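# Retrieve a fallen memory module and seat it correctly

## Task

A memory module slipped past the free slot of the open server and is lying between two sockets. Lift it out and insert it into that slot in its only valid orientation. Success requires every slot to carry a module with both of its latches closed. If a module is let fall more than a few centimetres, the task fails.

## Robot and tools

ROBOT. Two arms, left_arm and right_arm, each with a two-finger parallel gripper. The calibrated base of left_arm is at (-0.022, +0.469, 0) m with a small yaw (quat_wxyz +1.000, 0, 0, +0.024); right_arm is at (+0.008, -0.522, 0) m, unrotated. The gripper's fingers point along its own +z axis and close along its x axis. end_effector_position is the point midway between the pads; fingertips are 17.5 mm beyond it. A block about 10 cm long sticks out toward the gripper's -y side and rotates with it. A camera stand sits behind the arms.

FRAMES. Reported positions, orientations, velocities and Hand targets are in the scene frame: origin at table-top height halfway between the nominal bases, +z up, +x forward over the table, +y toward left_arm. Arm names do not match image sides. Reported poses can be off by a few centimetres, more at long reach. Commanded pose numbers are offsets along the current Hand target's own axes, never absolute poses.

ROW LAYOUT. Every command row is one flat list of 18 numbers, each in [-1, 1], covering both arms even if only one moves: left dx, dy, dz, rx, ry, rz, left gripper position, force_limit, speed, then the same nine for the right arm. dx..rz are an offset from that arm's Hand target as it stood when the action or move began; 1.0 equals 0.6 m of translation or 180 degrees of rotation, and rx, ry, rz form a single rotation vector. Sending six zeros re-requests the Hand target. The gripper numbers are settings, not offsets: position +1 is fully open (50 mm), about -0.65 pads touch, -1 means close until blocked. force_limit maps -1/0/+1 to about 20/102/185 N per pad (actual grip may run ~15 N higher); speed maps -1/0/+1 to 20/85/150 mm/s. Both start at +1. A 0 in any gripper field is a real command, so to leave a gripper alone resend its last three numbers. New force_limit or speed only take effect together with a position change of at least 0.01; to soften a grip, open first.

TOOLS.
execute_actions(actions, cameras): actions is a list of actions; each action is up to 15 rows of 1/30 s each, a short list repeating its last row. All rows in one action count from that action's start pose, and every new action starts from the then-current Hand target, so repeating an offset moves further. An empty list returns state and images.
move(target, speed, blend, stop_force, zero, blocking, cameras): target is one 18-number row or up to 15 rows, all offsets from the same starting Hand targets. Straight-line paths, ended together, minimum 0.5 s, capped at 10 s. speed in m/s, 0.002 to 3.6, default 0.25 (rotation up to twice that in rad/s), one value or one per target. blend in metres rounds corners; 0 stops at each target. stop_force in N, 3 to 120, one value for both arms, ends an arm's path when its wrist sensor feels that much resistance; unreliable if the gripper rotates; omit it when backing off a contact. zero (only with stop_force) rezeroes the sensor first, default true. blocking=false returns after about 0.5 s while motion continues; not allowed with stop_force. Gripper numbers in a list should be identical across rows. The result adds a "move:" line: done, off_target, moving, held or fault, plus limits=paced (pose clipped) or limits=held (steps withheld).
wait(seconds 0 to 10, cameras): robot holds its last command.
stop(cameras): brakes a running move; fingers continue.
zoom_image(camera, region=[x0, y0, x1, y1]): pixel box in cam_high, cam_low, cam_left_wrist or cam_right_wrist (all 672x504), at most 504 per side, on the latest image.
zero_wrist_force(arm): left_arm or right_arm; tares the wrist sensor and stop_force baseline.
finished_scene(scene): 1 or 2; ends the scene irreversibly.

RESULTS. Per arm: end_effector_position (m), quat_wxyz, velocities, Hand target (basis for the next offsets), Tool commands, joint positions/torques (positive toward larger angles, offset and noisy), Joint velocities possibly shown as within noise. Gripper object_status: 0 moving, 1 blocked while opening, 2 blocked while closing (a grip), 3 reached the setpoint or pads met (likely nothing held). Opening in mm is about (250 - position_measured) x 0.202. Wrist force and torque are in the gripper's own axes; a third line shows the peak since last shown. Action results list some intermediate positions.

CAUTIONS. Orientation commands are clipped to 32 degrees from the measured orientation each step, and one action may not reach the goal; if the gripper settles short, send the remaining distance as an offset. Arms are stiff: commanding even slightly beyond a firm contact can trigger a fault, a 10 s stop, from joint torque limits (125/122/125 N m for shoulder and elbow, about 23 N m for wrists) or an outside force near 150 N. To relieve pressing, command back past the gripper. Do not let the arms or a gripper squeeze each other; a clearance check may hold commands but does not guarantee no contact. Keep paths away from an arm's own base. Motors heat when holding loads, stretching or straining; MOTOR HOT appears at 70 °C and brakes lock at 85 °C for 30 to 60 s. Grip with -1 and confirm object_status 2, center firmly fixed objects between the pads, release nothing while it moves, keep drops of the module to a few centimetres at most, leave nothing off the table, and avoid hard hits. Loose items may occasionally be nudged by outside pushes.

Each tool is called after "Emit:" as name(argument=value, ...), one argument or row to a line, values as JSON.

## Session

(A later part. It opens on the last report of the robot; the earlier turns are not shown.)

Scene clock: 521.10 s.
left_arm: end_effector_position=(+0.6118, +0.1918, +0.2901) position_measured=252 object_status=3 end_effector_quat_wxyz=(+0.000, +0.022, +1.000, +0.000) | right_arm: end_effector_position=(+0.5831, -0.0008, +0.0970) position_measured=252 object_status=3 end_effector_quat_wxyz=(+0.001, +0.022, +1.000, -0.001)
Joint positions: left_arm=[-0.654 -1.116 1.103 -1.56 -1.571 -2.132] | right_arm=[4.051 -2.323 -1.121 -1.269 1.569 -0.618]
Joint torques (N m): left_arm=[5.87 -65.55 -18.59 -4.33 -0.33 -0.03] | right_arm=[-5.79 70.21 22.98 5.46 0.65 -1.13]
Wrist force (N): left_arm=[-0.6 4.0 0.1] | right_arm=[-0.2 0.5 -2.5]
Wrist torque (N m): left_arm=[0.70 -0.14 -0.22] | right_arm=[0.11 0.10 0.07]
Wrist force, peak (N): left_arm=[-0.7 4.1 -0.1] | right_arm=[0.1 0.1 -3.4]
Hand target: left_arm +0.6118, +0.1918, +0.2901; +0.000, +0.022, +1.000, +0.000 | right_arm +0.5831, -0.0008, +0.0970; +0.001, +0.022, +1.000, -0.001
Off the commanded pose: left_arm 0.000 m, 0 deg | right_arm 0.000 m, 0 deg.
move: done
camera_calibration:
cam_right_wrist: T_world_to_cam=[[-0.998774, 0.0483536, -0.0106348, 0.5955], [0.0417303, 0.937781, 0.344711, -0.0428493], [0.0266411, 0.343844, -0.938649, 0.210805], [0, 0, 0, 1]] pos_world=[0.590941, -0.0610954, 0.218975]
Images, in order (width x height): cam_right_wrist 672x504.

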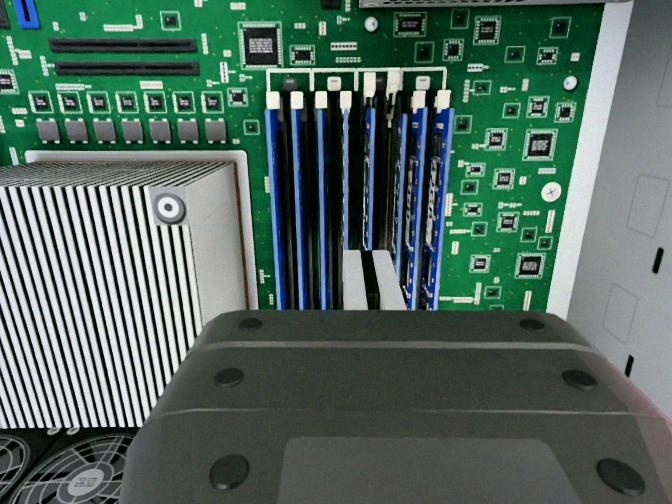

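Emit:
move(
  target=[0,0,0,0,0,0,-1,-0.5,0, 0.0037,0.008,0.0217,0,0,0,-1,-0.5,0],
  speed=0.05,
  cameras=["cam_right_wrist"],
)

Emit:
zoom_image(
  camera="cam_right_wrist",
  region=[310, 170, 430, 290],
)

Scene clock: 530.33 s.
left_arm: end_effector_position=(+0.6118, +0.1918, +0.2901) position_measured=252 object_status=3 end_effector_quat_wxyz=(+0.000, +0.022, +1.000, +0.000) | right_arm: end_effector_position=(+0.5810, +0.0042, +0.0837) position_measured=252 object_status=3 end_effector_quat_wxyz=(+0.001, +0.022, +1.000, -0.001)
Joint positions: left_arm=[-0.654 -1.116 1.103 -1.56 -1.571 -2.132] | right_arm=[4.057 -2.338 -1.129 -1.245 1.569 -0.611]
Joint torques (N m): left_arm=[5.35 -65.22 -18.29 -4.53 -0.34 -0.03] | right_arm=[-4.21 63.83 25.98 0.24 1.72 -0.37]
Wrist force (N): left_arm=[-0.8 3.8 0.0] | right_arm=[0.2 0.5 -2.6]
Wrist torque (N m): left_arm=[0.66 -0.11 -0.22] | right_arm=[0.11 0.05 0.08]
Wrist force, peak (N): left_arm=[-0.6 4.2 -0.2] | right_arm=[0.0 0.9 -3.8]
Hand target: left_arm +0.6118, +0.1918, +0.2901; +0.000, +0.022, +1.000, +0.000 | right_arm +0.5811, +0.0041, +0.0840; +0.001, +0.022, +1.000, -0.001
Off the commanded pose: left_arm 0.000 m, 0 deg | right_arm 0.000 m, 0 deg.
move: done
camera_calibration:
cam_right_wrist: T_world_to_cam=[[-0.998769, 0.0484473, -0.0106004, 0.593115], [0.0418301, 0.937776, 0.344712, -0.0429292], [0.0266412, 0.343845, -0.938649, 0.196655], [0, 0, 0, 1]] pos_world=[0.588942, -0.0560956, 0.205675]
Images, in order (width x height): cam_right_wrist 672x504.

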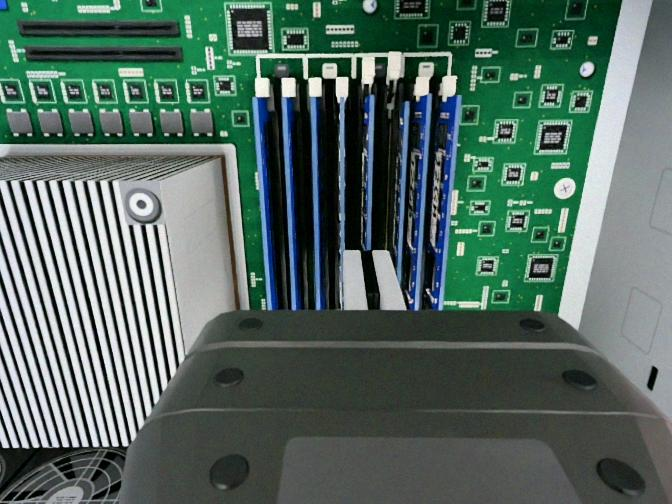

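Scaled by 4.200 from the camera's 672x504 image, which has a finer 960x720 frame.

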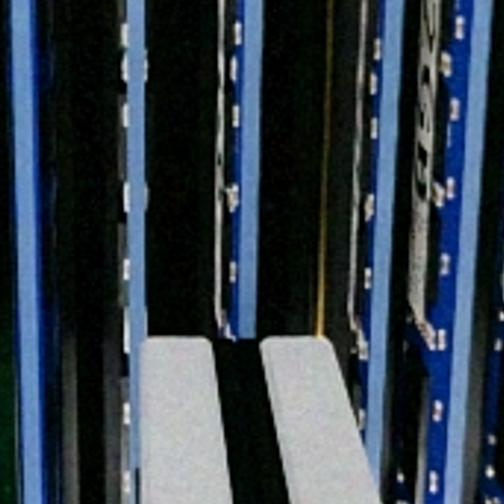

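Emit:
move(
  target=[0,0,0,0,0,0,-1,-0.5,0, 0.0018,0,0,0,0,0,-1,-0.5,0],
  speed=0.03,
)

Emit:
move(
  target=[0,0,0,0,0,0,-1,-0.5,0, 0,0,0.035,0,0,0,-1,-0.5,0],
  speed=0.015,
  stop_force=70,
)

Emit:
move(
  target=[
    [0,0,0,0,0,0,-1,-0.5,0, 0,0,-0.03,0,0,0,-1,-0.5,0],
    [0,0,0,0,0,0,-1,-0.5,0, 0.0,-0.1,-0.03,0,0,0,-1,-0.5,0],
  ],
  speed=0.08,
  cameras=["cam_right_wrist"],
)

Emit:
zoom_image(
  camera="cam_right_wrist",
  region=[310, 150, 430, 290],
)

Scene clock: 541.23 s.
left_arm: end_effector_position=(+0.6118, +0.1918, +0.2901) position_measured=252 object_status=3 end_effector_quat_wxyz=(+0.000, +0.022, +1.000, +0.000) | right_arm: end_effector_position=(+0.5800, +0.0041, +0.0840) position_measured=252 object_status=3 end_effector_quat_wxyz=(+0.001, +0.022, +1.000, -0.001)
Joint positions: left_arm=[-0.654 -1.116 1.103 -1.56 -1.571 -2.132] | right_arm=[4.058 -2.336 -1.132 -1.244 1.569 -0.61]
Joint torques (N m): left_arm=[5.61 -65.12 -18.6 -4.67 -0.45 -0.15] | right_arm=[6.35 67.03 17.84 5.19 1.03 1.2]
Wrist force (N): left_arm=[-0.7 3.9 -0.1] | right_arm=[0.0 0.7 -2.6]
Wrist torque (N m): left_arm=[0.68 -0.13 -0.22] | right_arm=[0.14 0.08 0.07]
Wrist force, peak (N): left_arm=[-0.6 4.3 -0.3] | right_arm=[0.3 0.6 -2.8]
Hand target: left_arm +0.6118, +0.1918, +0.2901; +0.000, +0.022, +1.000, +0.000 | right_arm +0.5800, +0.0041, +0.0840; +0.001, +0.022, +1.000, -0.001
Off the commanded pose: left_arm 0.000 m, 0 deg | right_arm 0.000 m, 0 deg.
move: done

Scene clock: 543.00 s.
left_arm: end_effector_position=(+0.6118, +0.1918, +0.2901) position_measured=252 object_status=3 end_effector_quat_wxyz=(+0.000, +0.022, +1.000, +0.000) | right_arm: end_effector_position=(+0.5800, +0.0041, +0.0739) position_measured=252 object_status=3 end_effector_quat_wxyz=(+0.001, +0.022, +1.000, +0.000)
Joint positions: left_arm=[-0.654 -1.116 1.103 -1.56 -1.571 -2.132] | right_arm=[4.058 -2.345 -1.144 -1.223 1.569 -0.61]
Joint torques (N m): left_arm=[5.67 -64.74 -18.78 -4.74 -0.5 -0.15] | right_arm=[2.27 15.62 4.86 -1.53 0.96 0.17]
Wrist force (N): left_arm=[-0.5 3.8 0.0] | right_arm=[7.4 -17.6 -70.9]
Wrist torque (N m): left_arm=[0.67 -0.16 -0.21] | right_arm=[-0.22 0.16 0.03]
Wrist force, peak (N): left_arm=[-0.7 4.3 0.1] | right_arm=[9.9 -25.1 -81.0]
Hand target: left_arm +0.6118, +0.1918, +0.2901; +0.000, +0.022, +1.000, +0.000 | right_arm +0.5800, +0.0041, +0.0739; +0.001, +0.022, +1.000, +0.000 (not the last commanded pose)
Off the commanded pose: left_arm 0.000 m, 0 deg | right_arm 0.011 m, 0 deg.
move: contact (right_arm)

Scene clock: 544.77 s.
left_arm: end_effector_position=(+0.6118, +0.1918, +0.2901) position_measured=252 object_status=3 end_effector_quat_wxyz=(+0.000, +0.022, +1.000, +0.000) | right_arm: end_effector_position=(+0.5774, -0.0558, +0.0921) position_measured=252 object_status=3 end_effector_quat_wxyz=(+0.001, +0.022, +1.000, +0.000)
Joint positions: left_arm=[-0.654 -1.116 1.103 -1.56 -1.571 -2.132] | right_arm=[4.011 -2.23 -1.297 -1.185 1.569 -0.658]
Joint torques (N m): left_arm=[6.02 -65.13 -18.4 -4.84 -0.49 -0.18] | right_arm=[4.96 32.04 23.49 0.27 -0.74 0.96]
Wrist force (N): left_arm=[-0.4 3.7 -0.3] | right_arm=[-0.1 0.1 -2.7]
Wrist torque (N m): left_arm=[0.65 -0.17 -0.22] | right_arm=[0.04 0.10 0.20]
Wrist force, peak (N): left_arm=[-0.4 4.2 -0.2] | right_arm=[7.3 -17.2 -70.5]
Hand target: left_arm +0.6118, +0.1918, +0.2901; +0.000, +0.022, +1.000, +0.000 | right_arm +0.5774, -0.0558, +0.0919; +0.001, +0.022, +1.000, +0.000
Off the commanded pose: left_arm 0.000 m, 0 deg | right_arm 0.000 m, 0 deg.
move: done
camera_calibration:
cam_right_wrist: T_world_to_cam=[[-0.998766, 0.048458, -0.0108905, 0.592475], [0.0417265, 0.937603, 0.345195, 0.0105362], [0.0269384, 0.344315, -0.938468, 0.225112], [0, 0, 0, 1]] pos_world=[0.58524, -0.116098, 0.214076]
Images, in order (width x height): cam_right_wrist 672x504.

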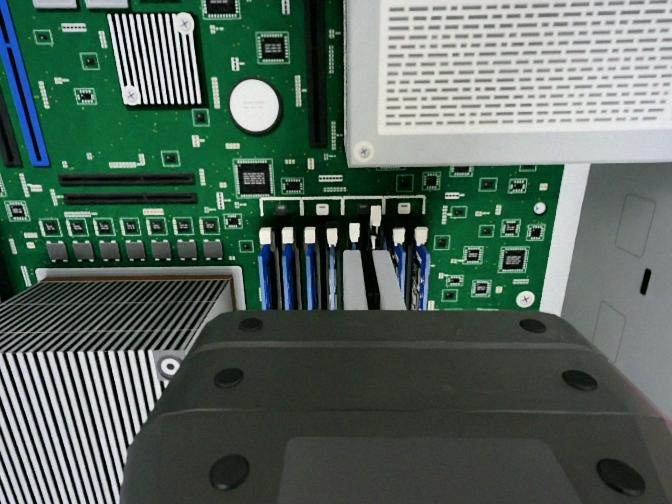

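Scaled by 3.600 from the camera's 672x504 image, which has a finer 960x720 frame.

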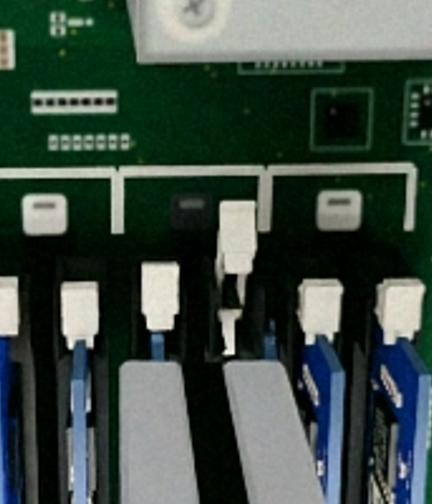

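Emit:
move(
  target=[0,0,0,0,0,0,-1,-0.5,0, -0.0058,0.004,0.013,0,0,0,-1,-0.5,0],
  speed=0.05,
  cameras=["cam_right_wrist"],
)

Emit:
zoom_image(
  camera="cam_right_wrist",
  region=[310, 170, 430, 310],
)

Scene clock: 554.27 s.
left_arm: end_effector_position=(+0.6118, +0.1918, +0.2901) position_measured=252 object_status=3 end_effector_quat_wxyz=(+0.000, +0.022, +1.000, +0.000) | right_arm: end_effector_position=(+0.5810, -0.0535, +0.0839) position_measured=252 object_status=3 end_effector_quat_wxyz=(+0.001, +0.022, +1.000, +0.000)
Joint positions: left_arm=[-0.654 -1.116 1.103 -1.56 -1.571 -2.132] | right_arm=[4.009 -2.248 -1.289 -1.176 1.569 -0.66]
Joint torques (N m): left_arm=[5.57 -64.86 -18.11 -5.08 -0.57 -0.21] | right_arm=[-3.57 61.13 22.3 3.2 -2.08 -1.04]
Wrist force (N): left_arm=[-0.5 4.0 -0.4] | right_arm=[-0.2 0.0 -2.6]
Wrist torque (N m): left_arm=[0.70 -0.17 -0.21] | right_arm=[0.03 0.11 0.19]
Wrist force, peak (N): left_arm=[-0.4 4.2 -0.3] | right_arm=[-0.2 -0.1 -2.9]
Hand target: left_arm +0.6118, +0.1918, +0.2901; +0.000, +0.022, +1.000, +0.000 | right_arm +0.5810, -0.0535, +0.0841; +0.001, +0.022, +1.000, +0.000
Off the commanded pose: left_arm 0.000 m, 0 deg | right_arm 0.000 m, 0 deg.
move: done
camera_calibration:
cam_right_wrist: T_world_to_cam=[[-0.998771, 0.0483865, -0.0107184, 0.59583], [0.0417273, 0.937715, 0.344891, 0.0111333], [0.0267389, 0.34402, -0.938582, 0.216634], [0, 0, 0, 1]] pos_world=[0.588841, -0.113796, 0.205875]
Images, in order (width x height): cam_right_wrist 672x504.

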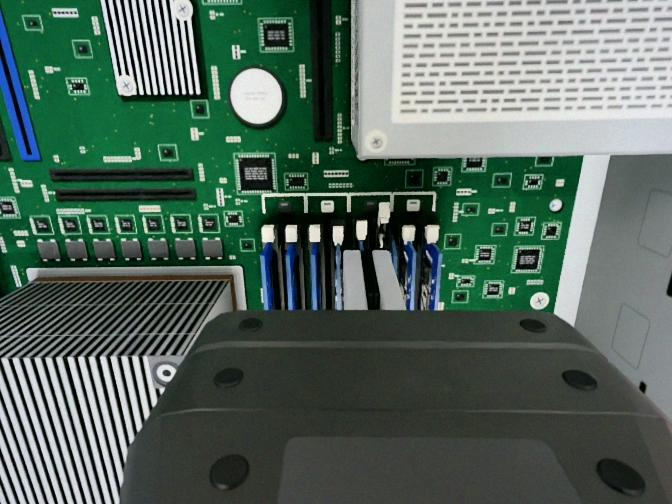

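Scaled by 3.600 from the camera's 672x504 image, which has a finer 960x720 frame.

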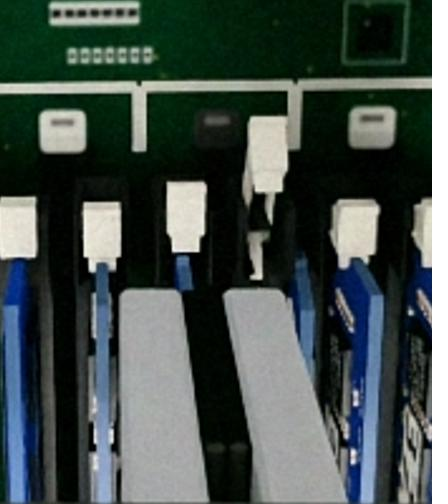

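Emit:
move(
  target=[0,0,0,0,0,0,-1,-0.5,0, -0.002,0,0,0,0,0,-1,-0.5,0],
  speed=0.05,
)

Emit:
move(
  target=[0,0,0,0,0,0,-1,-0.5,0, 0,0,0.035,0,0,0,-1,-0.5,0],
  speed=0.015,
  stop_force=65,
)

Emit:
move(
  target=[0,0,0,0,0,0,-1,-0.5,0, 0,0,-0.035,0,0,0,-1,-0.5,0],
  speed=0.08,
  cameras=["cam_right_wrist"],
)

Emit:
zoom_image(
  camera="cam_right_wrist",
  region=[290, 190, 430, 310],
)

Scene clock: 563.00 s.
left_arm: end_effector_position=(+0.6118, +0.1918, +0.2901) position_measured=252 object_status=3 end_effector_quat_wxyz=(+0.000, +0.022, +1.000, +0.000) | right_arm: end_effector_position=(+0.5822, -0.0536, +0.0842) position_measured=252 object_status=3 end_effector_quat_wxyz=(+0.001, +0.022, +1.000, +0.000)
Joint positions: left_arm=[-0.654 -1.116 1.103 -1.56 -1.571 -2.132] | right_arm=[4.008 -2.249 -1.285 -1.178 1.569 -0.661]
Joint torques (N m): left_arm=[5.41 -64.93 -18.3 -5.19 -0.64 -0.3] | right_arm=[-5.39 31.87 28.09 0.49 -1.38 -1.16]
Wrist force (N): left_arm=[-0.4 3.6 -0.2] | right_arm=[-0.1 -0.1 -2.7]
Wrist torque (N m): left_arm=[0.65 -0.17 -0.22] | right_arm=[0.02 0.09 0.19]
Wrist force, peak (N): left_arm=[-0.5 4.2 -0.2] | right_arm=[-0.3 0.1 -3.0]
Hand target: left_arm +0.6118, +0.1918, +0.2901; +0.000, +0.022, +1.000, +0.000 | right_arm +0.5822, -0.0536, +0.0841; +0.001, +0.022, +1.000, +0.000
Off the commanded pose: left_arm 0.000 m, 0 deg | right_arm 0.000 m, 0 deg.
move: done

Scene clock: 564.33 s.
left_arm: end_effector_position=(+0.6118, +0.1918, +0.2901) position_measured=252 object_status=3 end_effector_quat_wxyz=(+0.000, +0.022, +1.000, +0.000) | right_arm: end_effector_position=(+0.5823, -0.0535, +0.0762) position_measured=252 object_status=3 end_effector_quat_wxyz=(+0.001, +0.022, +1.000, +0.000)
Joint positions: left_arm=[-0.654 -1.116 1.103 -1.56 -1.571 -2.132] | right_arm=[4.008 -2.257 -1.294 -1.161 1.569 -0.661]
Joint torques (N m): left_arm=[5.17 -65.15 -18.86 -5.31 -0.56 -0.23] | right_arm=[-5.98 21.08 7.69 -1.68 -1.25 -0.75]
Wrist force (N): left_arm=[-0.6 3.8 -0.1] | right_arm=[11.2 -9.7 -62.4]
Wrist torque (N m): left_arm=[0.67 -0.13 -0.22] | right_arm=[-0.26 0.33 0.18]
Wrist force, peak (N): left_arm=[-0.5 4.4 -0.3] | right_arm=[14.8 -17.5 -75.2]
Hand target: left_arm +0.6118, +0.1918, +0.2901; +0.000, +0.022, +1.000, +0.000 | right_arm +0.5823, -0.0535, +0.0762; +0.001, +0.022, +1.000, +0.000 (not the last commanded pose)
Off the commanded pose: left_arm 0.000 m, 0 deg | right_arm 0.013 m, 0 deg.
move: contact (right_arm)

Scene clock: 565.07 s.
left_arm: end_effector_position=(+0.6118, +0.1918, +0.2901) position_measured=252 object_status=3 end_effector_quat_wxyz=(+0.000, +0.022, +1.000, +0.000) | right_arm: end_effector_position=(+0.5823, -0.0535, +0.0976) position_measured=252 object_status=3 end_effector_quat_wxyz=(+0.001, +0.022, +1.000, +0.000) end_effector_velocity=(+0.000, -0.001, -0.003) end_effector_angular_velocity=(+0.000, +0.000, +0.000)
Joint positions: left_arm=[-0.654 -1.116 1.103 -1.56 -1.571 -2.132] | right_arm=[4.008 -2.237 -1.27 -1.205 1.569 -0.661]
Joint velocities: left_arm=[within noise] | right_arm=[0 -0.001 -0.006 0.008 0 0]
Joint torques (N m): left_arm=[5.24 -64.79 -18.39 -5.45 -0.69 -0.35] | right_arm=[2.4 32.06 13.91 5.49 -1.32 0.95]
Wrist force (N): left_arm=[-0.4 3.9 0.0] | right_arm=[0.7 -0.3 -2.2]
Wrist torque (N m): left_arm=[0.69 -0.17 -0.22] | right_arm=[-0.02 -0.03 0.20]
Wrist force, peak (N): left_arm=[-0.6 4.1 -0.3] | right_arm=[11.4 -9.0 -62.5]
Hand target: left_arm +0.6118, +0.1918, +0.2901; +0.000, +0.022, +1.000, +0.000 | right_arm +0.5822, -0.0535, +0.0972; +0.001, +0.022, +1.000, +0.000
Off the commanded pose: left_arm 0.000 m, 0 deg | right_arm 0.000 m, 0 deg.
move: done
camera_calibration:
cam_right_wrist: T_world_to_cam=[[-0.99876, 0.0484514, -0.0114067, 0.597324], [0.0415298, 0.937452, 0.345629, 0.00628656], [0.0274394, 0.344726, -0.938302, 0.229069], [0, 0, 0, 1]] pos_world=[0.590037, -0.113801, 0.219577]
Images, in order (width x height): cam_right_wrist 672x504.

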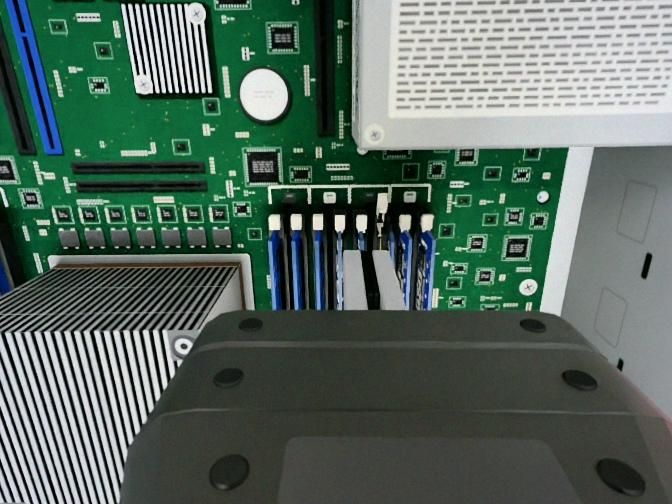

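Scaled by 3.600 from the camera's 672x504 image, which has a finer 960x720 frame.

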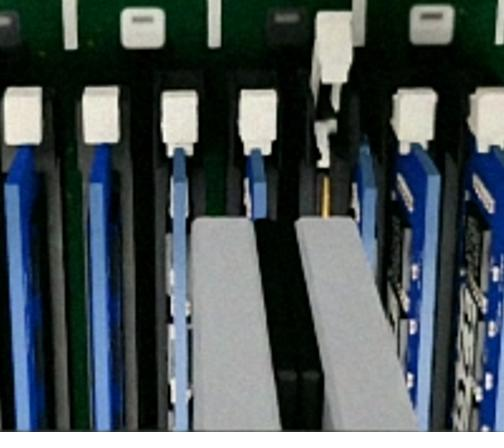

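Emit:
move(
  target=[
    [0,0,0,0,0,0,-1,-0.5,0, 0.0843,-0.0332,-0.012,0,0,0,-1,-0.5,0],
    [0,0,0,0,0,0,-1,-0.5,0, 0.0843,-0.0332,-0.012,0,0,0,1,-0.7,0],
  ],
  speed=0.1,
  cameras=["cam_right_wrist"],
)

Emit:
zoom_image(
  camera="cam_right_wrist",
  region=[230, 190, 370, 310],
)

Scene clock: 579.93 s.
left_arm: end_effector_position=(+0.6118, +0.1918, +0.2901) position_measured=252 object_status=3 end_effector_quat_wxyz=(+0.000, +0.022, +1.000, +0.000) | right_arm: end_effector_position=(+0.5308, -0.0712, +0.1044) position_measured=3 object_status=3 end_effector_quat_wxyz=(+0.001, +0.022, +1.000, +0.000)
Joint positions: left_arm=[-0.654 -1.116 1.103 -1.56 -1.571 -2.132] | right_arm=[4.048 -2.116 -1.453 -1.143 1.569 -0.62]
Joint torques (N m): left_arm=[5.68 -65.02 -18.67 -5.66 -0.77 -0.38] | right_arm=[-6.36 28.02 13.41 0.29 -1.98 0.72]
Wrist force (N): left_arm=[-0.6 3.9 -0.1] | right_arm=[0.6 -0.3 -2.6]
Wrist torque (N m): left_arm=[0.68 -0.14 -0.21] | right_arm=[-0.02 -0.01 0.08]
Wrist force, peak (N): left_arm=[-0.3 4.4 0.0] | right_arm=[-1.2 -2.7 -2.3]
Hand target: left_arm +0.6118, +0.1918, +0.2901; +0.000, +0.022, +1.000, +0.000 | right_arm +0.5308, -0.0712, +0.1044; +0.001, +0.022, +1.000, +0.000
Off the commanded pose: left_arm 0.000 m, 0 deg | right_arm 0.000 m, 0 deg.
move: done
camera_calibration:
cam_right_wrist: T_world_to_cam=[[-0.998769, 0.0483431, -0.0111364, 0.546852], [0.0415278, 0.937533, 0.345408, 0.0227588], [0.0271389, 0.344521, -0.938386, 0.243021], [0, 0, 0, 1]] pos_world=[0.538639, -0.131499, 0.226276]
Images, in order (width x height): cam_right_wrist 672x504.

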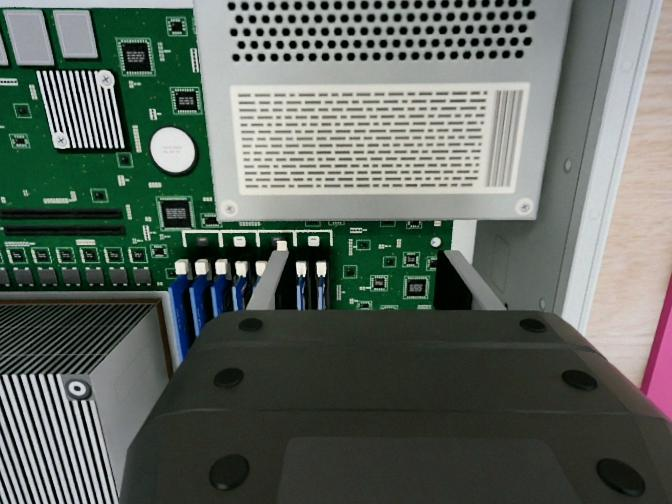

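Scaled by 3.600 from the camera's 672x504 image, which has a finer 960x720 frame.

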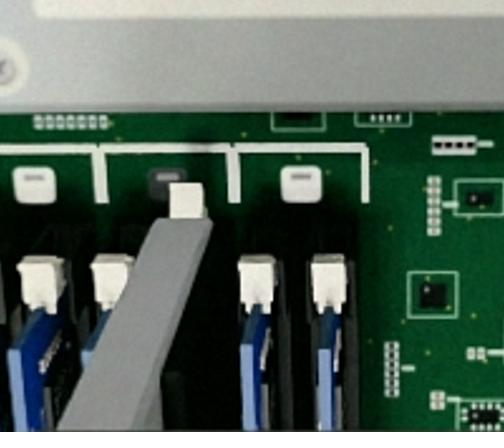

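Emit:
move(
  target=[
    [0,0,0,0,0,0,-1,-0.5,0, 0.0039,0.0038,0,0,0,0,1,-0.7,0],
    [0,0,0,0,0,0,-1,-0.5,0, 0.0039,0.0038,0.033,0,0,0,1,-0.7,0],
  ],
  speed=0.06,
  cameras=["cam_right_wrist"],
)

Emit:
zoom_image(
  camera="cam_right_wrist",
  region=[230, 220, 370, 320],
)

Scene clock: 594.13 s.
left_arm: end_effector_position=(+0.6118, +0.1918, +0.2901) position_measured=252 object_status=3 end_effector_quat_wxyz=(+0.000, +0.022, +1.000, +0.000) | right_arm: end_effector_position=(+0.5286, -0.0688, +0.0843) position_measured=3 object_status=3 end_effector_quat_wxyz=(+0.001, +0.022, +1.000, +0.000)
Joint positions: left_arm=[-0.654 -1.116 1.103 -1.56 -1.571 -2.132] | right_arm=[4.053 -2.136 -1.476 -1.1 1.569 -0.616]
Joint torques (N m): left_arm=[5.3 -64.48 -18.14 -5.83 -0.81 -0.51] | right_arm=[-6.36 61.95 30.92 -0.03 -1.95 -1.1]
Wrist force (N): left_arm=[-0.6 3.7 -0.2] | right_arm=[0.5 -0.4 -2.3]
Wrist torque (N m): left_arm=[0.67 -0.14 -0.22] | right_arm=[-0.03 -0.01 0.08]
Wrist force, peak (N): left_arm=[-0.3 4.2 -0.3] | right_arm=[0.3 -0.5 -4.6]
Hand target: left_arm +0.6118, +0.1918, +0.2901; +0.000, +0.022, +1.000, +0.000 | right_arm +0.5286, -0.0688, +0.0846; +0.001, +0.022, +1.000, +0.000
Off the commanded pose: left_arm 0.000 m, 0 deg | right_arm 0.000 m, 0 deg.
move: done
camera_calibration:
cam_right_wrist: T_world_to_cam=[[-0.99877, 0.0483651, -0.01093, 0.544278], [0.0416282, 0.93764, 0.345106, 0.0275291], [0.0269394, 0.344226, -0.9385, 0.223577], [0, 0, 0, 1]] pos_world=[0.53644, -0.129098, 0.206276]
Images, in order (width x height): cam_right_wrist 672x504.

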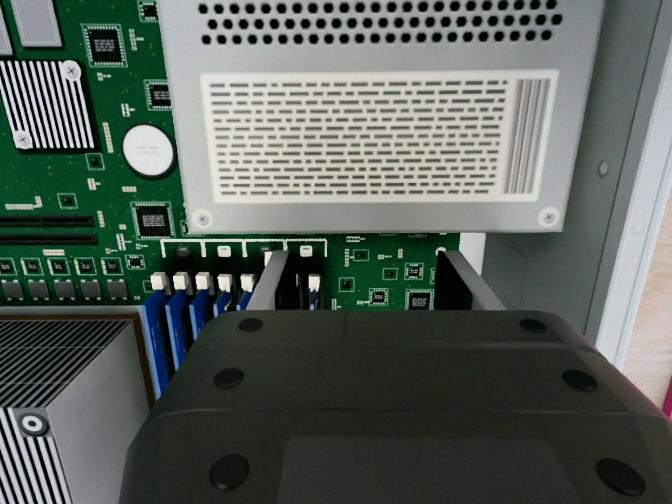

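Scaled by 3.600 from the camera's 672x504 image, which has a finer 960x720 frame.

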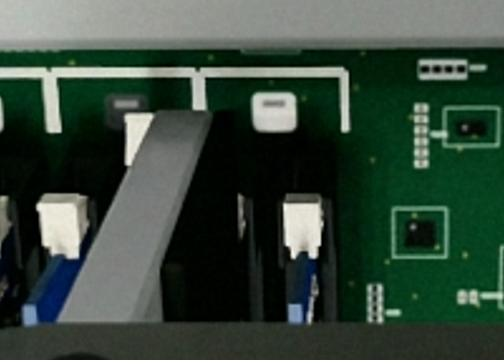

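Emit:
move(
  target=[0,0,0,0,0,0,-1,-0.5,0, 0,0.0017,0,0,0,0,1,-0.7,0],
  speed=0.06,
)

Emit:
move(
  target=[0,0,0,0,0,0,-1,-0.5,0, 0,0,0.047,0,0,0,1,-0.7,0],
  speed=0.015,
  stop_force=25,
)

Emit:
move(
  target=[0,0,0,0,0,0,-1,-0.5,0, 0,0,-0.11,0,0,0,1,-0.7,0],
  speed=0.12,
  cameras=["cam_right_wrist"],
)

Emit:
zoom_image(
  camera="cam_right_wrist",
  region=[230, 180, 370, 310],
)

Scene clock: 611.03 s.
left_arm: end_effector_position=(+0.6118, +0.1918, +0.2901) position_measured=252 object_status=3 end_effector_quat_wxyz=(+0.000, +0.022, +1.000, +0.000) | right_arm: end_effector_position=(+0.5287, -0.0678, +0.0846) position_measured=3 object_status=3 end_effector_quat_wxyz=(+0.001, +0.022, +1.000, +0.000)
Joint positions: left_arm=[-0.654 -1.116 1.103 -1.56 -1.571 -2.132] | right_arm=[4.054 -2.138 -1.474 -1.101 1.569 -0.615]
Joint torques (N m): left_arm=[5.54 -64.66 -18.15 -5.99 -0.88 -0.44] | right_arm=[7.82 28.94 28 0.35 -1.94 1.2]
Wrist force (N): left_arm=[-0.6 3.8 -0.3] | right_arm=[0.2 -0.4 -2.4]
Wrist torque (N m): left_arm=[0.67 -0.15 -0.22] | right_arm=[-0.04 0.04 0.08]
Wrist force, peak (N): left_arm=[-0.5 4.3 -0.3] | right_arm=[0.8 -0.4 -2.8]
Hand target: left_arm +0.6118, +0.1918, +0.2901; +0.000, +0.022, +1.000, +0.000 | right_arm +0.5287, -0.0678, +0.0846; +0.001, +0.022, +1.000, +0.000
Off the commanded pose: left_arm 0.000 m, 0 deg | right_arm 0.000 m, 0 deg.
move: done

Scene clock: 613.87 s.
left_arm: end_effector_position=(+0.6118, +0.1918, +0.2901) position_measured=252 object_status=3 end_effector_quat_wxyz=(+0.000, +0.022, +1.000, +0.000) | right_arm: end_effector_position=(+0.5288, -0.0677, +0.0589) position_measured=3 object_status=3 end_effector_quat_wxyz=(+0.001, +0.022, +1.000, +0.000)
Joint positions: left_arm=[-0.654 -1.116 1.103 -1.56 -1.571 -2.132] | right_arm=[4.054 -2.166 -1.5 -1.045 1.569 -0.615]
Joint torques (N m): left_arm=[5.6 -64.66 -18.53 -6.12 -0.82 -0.48] | right_arm=[-2.18 43.57 18.51 -1.99 -0.64 -0.91]
Wrist force (N): left_arm=[-0.5 3.9 0.1] | right_arm=[-0.1 -2.2 -27.0]
Wrist torque (N m): left_arm=[0.68 -0.16 -0.21] | right_arm=[-0.17 -0.76 0.14]
Wrist force, peak (N): left_arm=[-0.5 4.2 -0.2] | right_arm=[5.2 -8.7 -44.2]
Hand target: left_arm +0.6118, +0.1918, +0.2901; +0.000, +0.022, +1.000, +0.000 | right_arm +0.5287, -0.0677, +0.0589; +0.001, +0.022, +1.000, +0.000 (not the last commanded pose)
Off the commanded pose: left_arm 0.000 m, 0 deg | right_arm 0.003 m, 0 deg.
move: contact (right_arm)

Scene clock: 614.87 s.
left_arm: end_effector_position=(+0.6118, +0.1918, +0.2901) position_measured=252 object_status=3 end_effector_quat_wxyz=(+0.000, +0.022, +1.000, +0.000) | right_arm: end_effector_position=(+0.5286, -0.0677, +0.1250) position_measured=3 object_status=3 end_effector_quat_wxyz=(+0.001, +0.022, +1.000, +0.000)
Joint positions: left_arm=[-0.654 -1.116 1.103 -1.56 -1.571 -2.132] | right_arm=[4.054 -2.098 -1.425 -1.188 1.569 -0.615]
Joint torques (N m): left_arm=[5 -64.32 -18.7 -6.04 -0.89 -0.57] | right_arm=[7.25 27.78 18.6 3.22 -1.41 1.5]
Wrist force (N): left_arm=[-0.6 3.8 -0.1] | right_arm=[0.6 -0.3 -2.7]
Wrist torque (N m): left_arm=[0.66 -0.13 -0.22] | right_arm=[-0.01 -0.02 0.08]
Wrist force, peak (N): left_arm=[-0.7 4.2 -0.2] | right_arm=[0.1 -2.0 -26.7]
Hand target: left_arm +0.6118, +0.1918, +0.2901; +0.000, +0.022, +1.000, +0.000 | right_arm +0.5286, -0.0677, +0.1249; +0.001, +0.022, +1.000, +0.000
Off the commanded pose: left_arm 0.000 m, 0 deg | right_arm 0.000 m, 0 deg.
move: done
camera_calibration:
cam_right_wrist: T_world_to_cam=[[-0.998759, 0.0484282, -0.0116137, 0.544742], [0.0414278, 0.937345, 0.345931, 0.0124198], [0.0276389, 0.345021, -0.938188, 0.261085], [0, 0, 0, 1]] pos_world=[0.536336, -0.128102, 0.246977]
Images, in order (width x height): cam_right_wrist 672x504.

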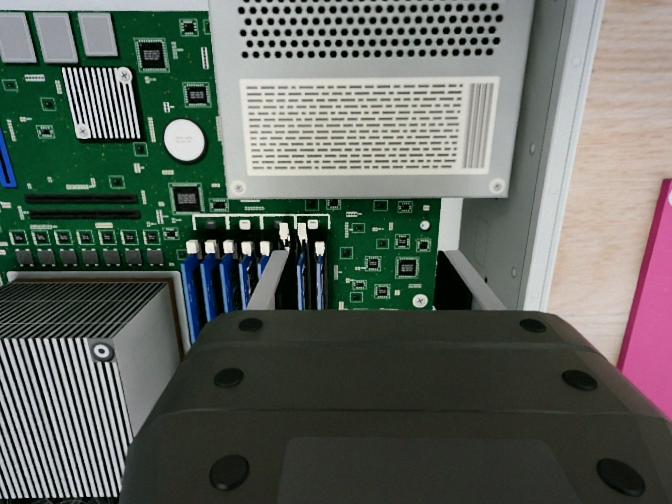

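Scaled by 3.600 from the camera's 672x504 image, which has a finer 960x720 frame.

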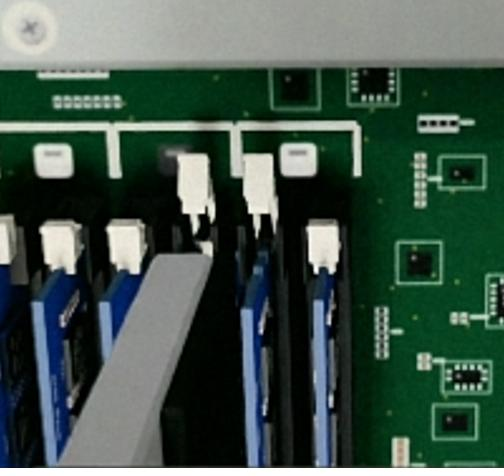

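Emit:
move(
  target=[
    [0,0,0,0,0,0,-1,-0.5,0, -0.0552,0.1262,0,0,0,0,1,-0.7,0],
    [0,0,0,0,0,0,-1,-0.5,0, -0.0552,0.1262,0.0473,0,0,0,-0.188,-0.7,0],
  ],
  speed=0.1,
  cameras=["cam_right_wrist"],
)

Emit:
zoom_image(
  camera="cam_right_wrist",
  region=[310, 170, 430, 290],
)

Scene clock: 628.27 s.
left_arm: end_effector_position=(+0.6118, +0.1918, +0.2901) position_measured=252 object_status=3 end_effector_quat_wxyz=(+0.000, +0.022, +1.000, +0.000) | right_arm: end_effector_position=(+0.5651, +0.0065, +0.0966) position_measured=180 object_status=3 end_effector_quat_wxyz=(+0.001, +0.022, +1.000, +0.000)
Joint positions: left_arm=[-0.654 -1.116 1.103 -1.56 -1.571 -2.132] | right_arm=[4.076 -2.302 -1.159 -1.25 1.569 -0.593]
Joint torques (N m): left_arm=[4.61 -64.09 -18.36 -6.09 -0.94 -0.54] | right_arm=[-6.57 69.23 32.65 5.38 1.86 -0.97]
Wrist force (N): left_arm=[-0.1 3.8 -0.2] | right_arm=[0.7 -0.1 -2.5]
Wrist torque (N m): left_arm=[0.67 -0.22 -0.22] | right_arm=[0.03 -0.04 0.07]
Wrist force, peak (N): left_arm=[-0.2 4.2 0.0] | right_arm=[0.7 -0.5 -4.3]
Hand target: left_arm +0.6118, +0.1918, +0.2901; +0.000, +0.022, +1.000, +0.000 | right_arm +0.5651, +0.0065, +0.0966; +0.001, +0.022, +1.000, +0.000
Off the commanded pose: left_arm 0.000 m, 0 deg | right_arm 0.000 m, 0 deg.
move: done
camera_calibration:
cam_right_wrist: T_world_to_cam=[[-0.998765, 0.0483577, -0.0114412, 0.577236], [0.0414301, 0.937457, 0.345627, -0.0487494], [0.0274394, 0.344726, -0.938302, 0.207954], [0, 0, 0, 1]] pos_world=[0.572837, -0.0539004, 0.218577]
Images, in order (width x height): cam_right_wrist 672x504.

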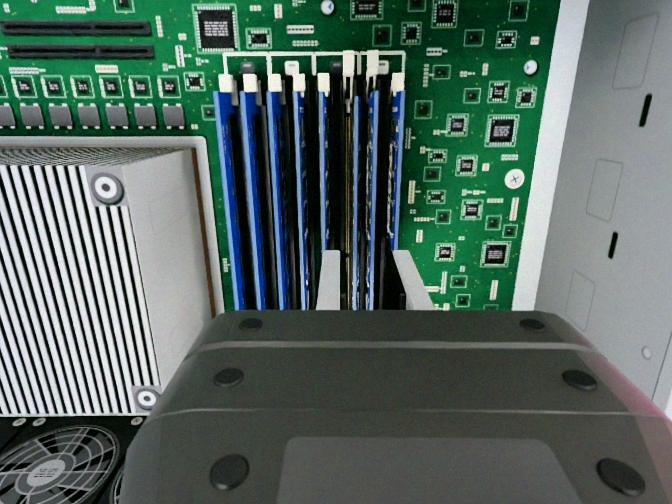

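Scaled by 4.200 from the camera's 672x504 image, which has a finer 960x720 frame.

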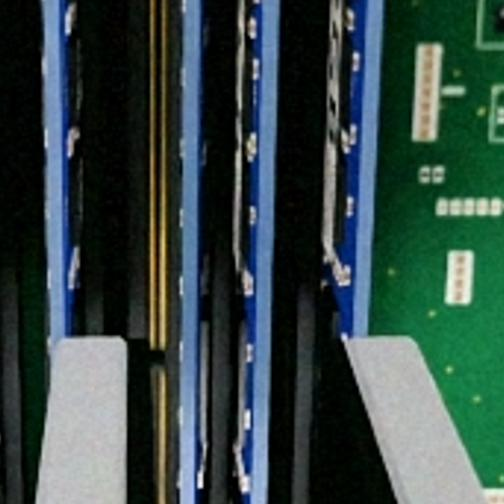

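Emit:
move(
  target=[0,0,0,0,0,0,-1,-0.5,0, 0.0064,0,0.0217,0,0,0,-0.188,-0.7,0],
  speed=0.05,
  cameras=["cam_right_wrist"],
)

Emit:
zoom_image(
  camera="cam_right_wrist",
  region=[310, 170, 430, 290],
)

Scene clock: 636.73 s.
left_arm: end_effector_position=(+0.6118, +0.1918, +0.2901) position_measured=252 object_status=3 end_effector_quat_wxyz=(+0.000, +0.022, +1.000, +0.000) | right_arm: end_effector_position=(+0.5612, +0.0067, +0.0834) position_measured=180 object_status=3 end_effector_quat_wxyz=(+0.001, +0.022, +1.000, +0.000) end_effector_velocity=(+0.000, -0.001, +0.001) end_effector_angular_velocity=(-0.002, +0.001, -0.001)
Joint positions: left_arm=[-0.654 -1.116 1.103 -1.56 -1.571 -2.132] | right_arm=[4.08 -2.307 -1.187 -1.218 1.569 -0.589]
Joint velocities: left_arm=[within noise] | right_arm=[-0.001 0.001 0.003 -0.006 0 0]
Joint torques (N m): left_arm=[5.53 -64.34 -18.24 -6.05 -1.03 -0.66] | right_arm=[0.1 43.66 33.25 0.14 1.65 0.25]
Wrist force (N): left_arm=[-0.2 3.8 0.0] | right_arm=[0.7 0.2 -2.5]
Wrist torque (N m): left_arm=[0.68 -0.20 -0.23] | right_arm=[0.08 -0.03 0.07]
Wrist force, peak (N): left_arm=[-0.5 4.3 -0.2] | right_arm=[0.4 -0.1 -3.0]
Hand target: left_arm +0.6118, +0.1918, +0.2901; +0.000, +0.022, +1.000, +0.000 | right_arm +0.5613, +0.0067, +0.0836; +0.001, +0.022, +1.000, +0.000
Off the commanded pose: left_arm 0.000 m, 0 deg | right_arm 0.000 m, 0 deg.
move: done
camera_calibration:
cam_right_wrist: T_world_to_cam=[[-0.998765, 0.0483556, -0.0114366, 0.57318], [0.0414271, 0.937425, 0.345715, -0.0442306], [0.0274383, 0.344814, -0.93827, 0.195605], [0, 0, 0, 1]] pos_world=[0.568937, -0.0537009, 0.205377]
Images, in order (width x height): cam_right_wrist 672x504.

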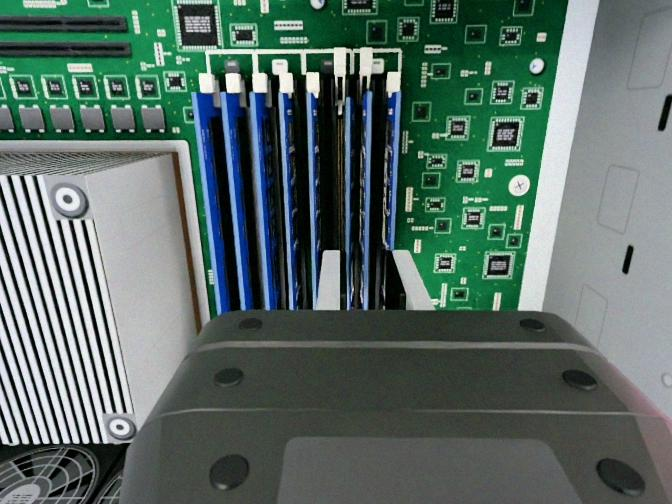

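Scaled by 4.200 from the camera's 672x504 image, which has a finer 960x720 frame.

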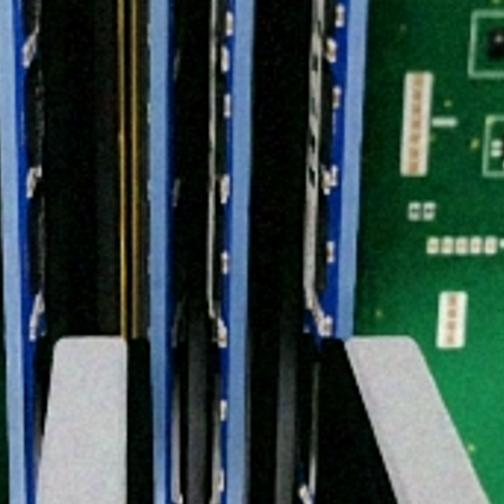

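Emit:
move(
  target=[0,0,0,0,0,0,-1,-0.5,0, 0.0005,0,0.0105,0,0,0,-0.188,-0.7,0],
  speed=0.015,
  stop_force=6,
)

Emit:
move(
  target=[0,0,0,0,0,0,-1,-0.5,0, 0,0,-0.0008,0,0,0,-0.188,-0.7,0],
  speed=0.015,
)

Emit:
move(
  target=[0,0,0,0,0,0,-1,-0.5,0, 0,0,0,0,0,0,-1,-0.5,-0.8],
  speed=0.015,
)

Emit:
move(
  target=[0,0,0,0,0,0,-1,-0.5,0, 0,0,-0.0167,0,0,0,-1,-0.5,-0.8],
  speed=0.02,
  cameras=["cam_right_wrist","cam_low"],
)

Emit:
zoom_image(
  camera="cam_low",
  region=[400, 290, 520, 380],
)

Emit:
zoom_image(
  camera="cam_right_wrist",
  region=[310, 140, 430, 290],
)

Scene clock: 647.07 s.
left_arm: end_effector_position=(+0.6118, +0.1918, +0.2901) position_measured=252 object_status=3 end_effector_quat_wxyz=(+0.000, +0.022, +1.000, +0.000) | right_arm: end_effector_position=(+0.5611, +0.0067, +0.0783) position_measured=180 object_status=3 end_effector_quat_wxyz=(+0.001, +0.022, +1.000, +0.000)
Joint positions: left_arm=[-0.654 -1.116 1.103 -1.56 -1.571 -2.132] | right_arm=[4.08 -2.311 -1.193 -1.207 1.569 -0.588]
Joint torques (N m): left_arm=[4.73 -64.15 -18.93 -5.98 -1.19 -0.79] | right_arm=[-5.26 61.04 26.29 -0.62 -0.88 -0.94]
Wrist force (N): left_arm=[-0.5 3.8 -0.1] | right_arm=[0.6 0.3 -12.8]
Wrist torque (N m): left_arm=[0.68 -0.16 -0.21] | right_arm=[-0.13 0.08 0.07]
Wrist force, peak (N): left_arm=[-0.6 4.3 -0.1] | right_arm=[0.8 -6.8 -24.8]
Hand target: left_arm +0.6118, +0.1918, +0.2901; +0.000, +0.022, +1.000, +0.000 | right_arm +0.5611, +0.0067, +0.0783; +0.001, +0.022, +1.000, +0.000 (not the last commanded pose)
Off the commanded pose: left_arm 0.000 m, 0 deg | right_arm 0.001 m, 0 deg.
move: contact (right_arm)

Scene clock: 647.77 s.
left_arm: end_effector_position=(+0.6118, +0.1918, +0.2901) position_measured=252 object_status=3 end_effector_quat_wxyz=(+0.000, +0.022, +1.000, +0.000) | right_arm: end_effector_position=(+0.5611, +0.0066, +0.0788) position_measured=180 object_status=3 end_effector_quat_wxyz=(+0.001, +0.022, +1.000, +0.000)
Joint positions: left_arm=[-0.654 -1.116 1.103 -1.56 -1.571 -2.132] | right_arm=[4.08 -2.31 -1.193 -1.208 1.569 -0.588]
Joint torques (N m): left_arm=[5.06 -63.97 -18.88 -6.1 -1.1 -0.71] | right_arm=[-6.12 69.08 32.2 0.63 -0.93 -1.01]
Wrist force (N): left_arm=[-0.6 3.9 -0.3] | right_arm=[0.7 -0.4 -2.6]
Wrist torque (N m): left_arm=[0.69 -0.14 -0.22] | right_arm=[-0.03 -0.03 0.06]
Wrist force, peak (N): left_arm=[-0.3 4.2 -0.2] | right_arm=[0.7 0.4 -12.7]
Hand target: left_arm +0.6118, +0.1918, +0.2901; +0.000, +0.022, +1.000, +0.000 | right_arm +0.5611, +0.0067, +0.0788; +0.001, +0.022, +1.000, +0.000
Off the commanded pose: left_arm 0.000 m, 0 deg | right_arm 0.000 m, 0 deg.
move: done

Scene clock: 648.40 s.
left_arm: end_effector_position=(+0.6118, +0.1918, +0.2901) position_measured=252 object_status=3 end_effector_quat_wxyz=(+0.000, +0.022, +1.000, +0.000) | right_arm: end_effector_position=(+0.5611, +0.0066, +0.0788) position_measured=249 object_status=3 end_effector_quat_wxyz=(+0.001, +0.022, +1.000, +0.000)
Joint positions: left_arm=[-0.654 -1.116 1.103 -1.56 -1.571 -2.132] | right_arm=[4.08 -2.31 -1.193 -1.208 1.569 -0.588]
Joint torques (N m): left_arm=[5.21 -64.09 -18.61 -6.09 -1.13 -0.71] | right_arm=[-5.87 68.74 31.49 2.56 -0.99 -1.09]
Wrist force (N): left_arm=[-0.7 3.6 0.0] | right_arm=[0.9 -0.4 -2.4]
Wrist torque (N m): left_arm=[0.64 -0.13 -0.22] | right_arm=[-0.02 -0.06 0.06]
Wrist force, peak (N): left_arm=[-0.5 4.3 0.0] | right_arm=[0.8 -0.4 -2.7]
Hand target: left_arm +0.6118, +0.1918, +0.2901; +0.000, +0.022, +1.000, +0.000 | right_arm +0.5611, +0.0067, +0.0788; +0.001, +0.022, +1.000, +0.000
Off the commanded pose: left_arm 0.000 m, 0 deg | right_arm 0.000 m, 0 deg.
move: done

Scene clock: 649.17 s.
left_arm: end_effector_position=(+0.6118, +0.1918, +0.2901) position_measured=252 object_status=3 end_effector_quat_wxyz=(+0.000, +0.022, +1.000, +0.000) | right_arm: end_effector_position=(+0.5611, +0.0066, +0.0890) position_measured=249 object_status=3 end_effector_quat_wxyz=(+0.001, +0.022, +1.000, +0.000)
Joint positions: left_arm=[-0.654 -1.116 1.103 -1.56 -1.571 -2.132] | right_arm=[4.08 -2.301 -1.181 -1.229 1.569 -0.588]
Joint torques (N m): left_arm=[5.11 -64.28 -18.57 -6.12 -1.15 -0.77] | right_arm=[-1.86 51.97 16.44 5.18 -0.96 -0.06]
Wrist force (N): left_arm=[-0.4 4.1 0.0] | right_arm=[0.4 -0.4 -2.2]
Wrist torque (N m): left_arm=[0.72 -0.18 -0.22] | right_arm=[-0.02 0.01 0.08]
Wrist force, peak (N): left_arm=[-0.5 4.3 -0.2] | right_arm=[1.0 -0.2 -2.7]
Hand target: left_arm +0.6118, +0.1918, +0.2901; +0.000, +0.022, +1.000, +0.000 | right_arm +0.5611, +0.0067, +0.0888; +0.001, +0.022, +1.000, +0.000
Off the commanded pose: left_arm 0.000 m, 0 deg | right_arm 0.000 m, 0 deg.
move: done
camera_calibration:
cam_right_wrist: T_world_to_cam=[[-0.998758, 0.0484881, -0.0114906, 0.573163], [0.0415291, 0.937374, 0.345841, -0.0461551], [0.0275401, 0.344934, -0.938223, 0.200835], [0, 0, 0, 1]] pos_world=[0.568836, -0.0538019, 0.210977]
Images, in order (width x height): cam_low 672x504, cam_right_wrist 672x504.

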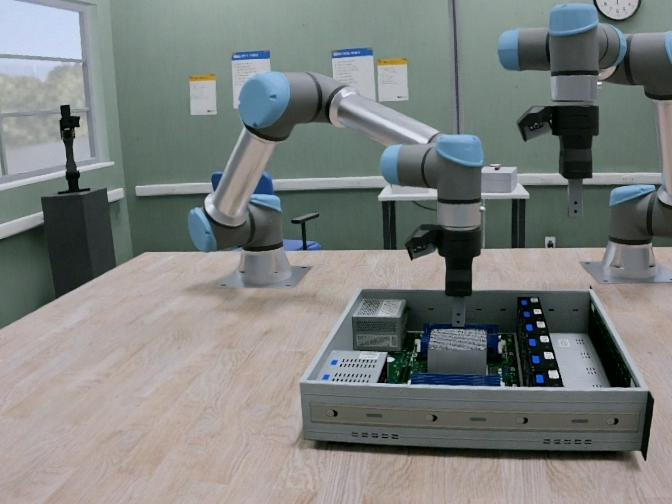

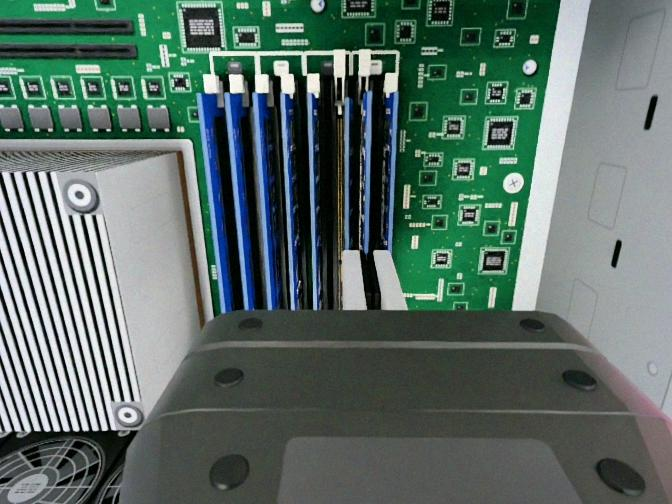

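Scaled by 4.200 from the camera's 672x504 image, which has a finer 960x720 frame.

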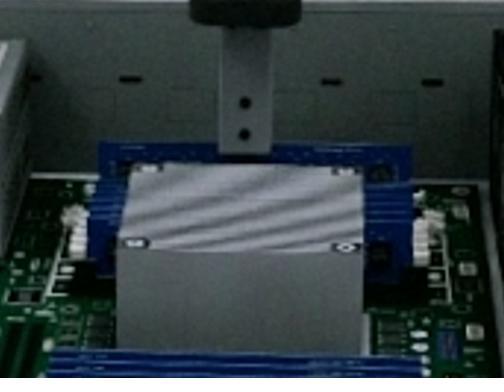

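Scaled by 3.360 from the camera's 672x504 image, which has a finer 960x720 frame.

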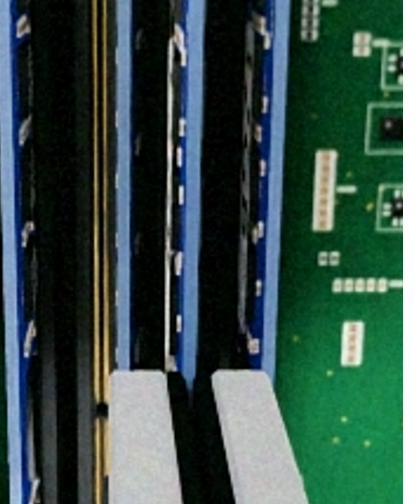

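Emit:
move(
  target=[
    [0,0,0,0,0,0,-1,-0.5,0, 0,0,-0.2183,0,0,0,-1,-0.5,-0.8],
    [0,0,0,0,0,0,-1,-0.5,0, -0.0205,-0.469,-0.2183,0,0,0,-1,-0.5,-0.8],
    [0.0414,-0.2184,0.2,0,0,0,-1,-0.5,0, -0.0205,-0.469,-0.2183,0,0,0,-1,-0.5,-0.8],
    [0.0414,-0.2184,0.3427,0,0,0,-1,-0.5,0, -0.0205,-0.469,-0.2183,0,0,0,-1,-0.5,-0.8],
  ],
  speed=[0.08,0.12,0.2,0.1],
  blend=[0,0,0.02,0],
  cameras=["cam_left_wrist","cam_low"],
)

Emit:
zoom_image(
  camera="cam_left_wrist",
  region=[300, 180, 420, 310],
)

Scene clock: 668.33 s.
left_arm: end_effector_position=(+0.5813, +0.0619, +0.0843) position_measured=252 object_status=3 end_effector_quat_wxyz=(+0.000, +0.022, +1.000, +0.000) | right_arm: end_effector_position=(+0.5607, -0.2750, +0.2198) position_measured=249 object_status=3 end_effector_quat_wxyz=(+0.001, +0.022, +1.000, +0.000)
Joint positions: left_arm=[-0.826 -0.922 1.336 -1.986 -1.571 -2.304] | right_arm=[3.785 -1.832 -1.553 -1.326 1.57 -0.884]
Joint torques (N m): left_arm=[1.86 -73.44 -35.8 -0.95 -1.07 -1.19] | right_arm=[-6.24 19.29 30.7 0.15 -0.1 -1.02]
Wrist force (N): left_arm=[-0.3 3.8 -0.1] | right_arm=[0.4 -0.3 -1.9]
Wrist torque (N m): left_arm=[0.67 -0.20 -0.10] | right_arm=[-0.03 0.00 0.20]
Wrist force, peak (N): left_arm=[-3.5 15.0 -1.1] | right_arm=[5.1 3.2 -1.3]
Hand target: left_arm +0.5813, +0.0618, +0.0845; +0.000, +0.022, +1.000, +0.000 | right_arm +0.5607, -0.2750, +0.2198; +0.001, +0.022, +1.000, +0.000
Off the commanded pose: left_arm 0.000 m, 0 deg | right_arm 0.000 m, 0 deg.
move: done
camera_calibration:
cam_left_wrist: T_world_to_cam=[[-0.999387, 0.0346021, -0.00538825, 0.588139], [0.030177, 0.929012, 0.368817, -0.0913979], [0.0177676, 0.368428, -0.929486, 0.172725], [0, 0, 0, 1]] pos_world=[0.587467, 0.000922184, 0.197424]
Images, in order (width x height): cam_low 672x504, cam_left_wrist 672x504.

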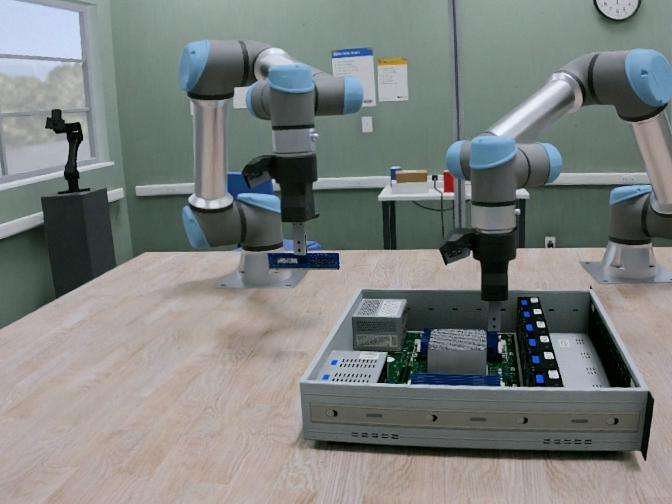

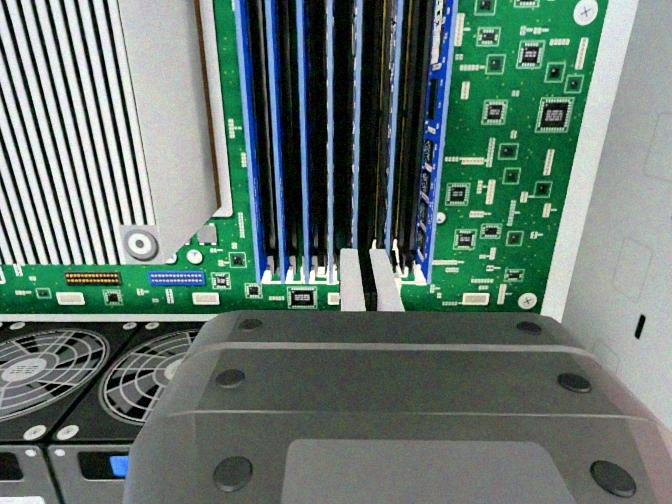

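Scaled by 3.877 from the camera's 672x504 image, which has a finer 960x720 frame.

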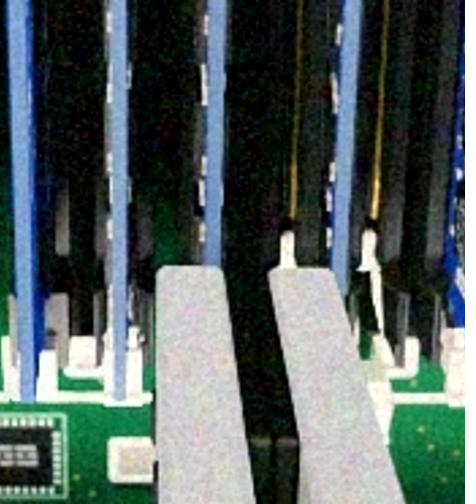

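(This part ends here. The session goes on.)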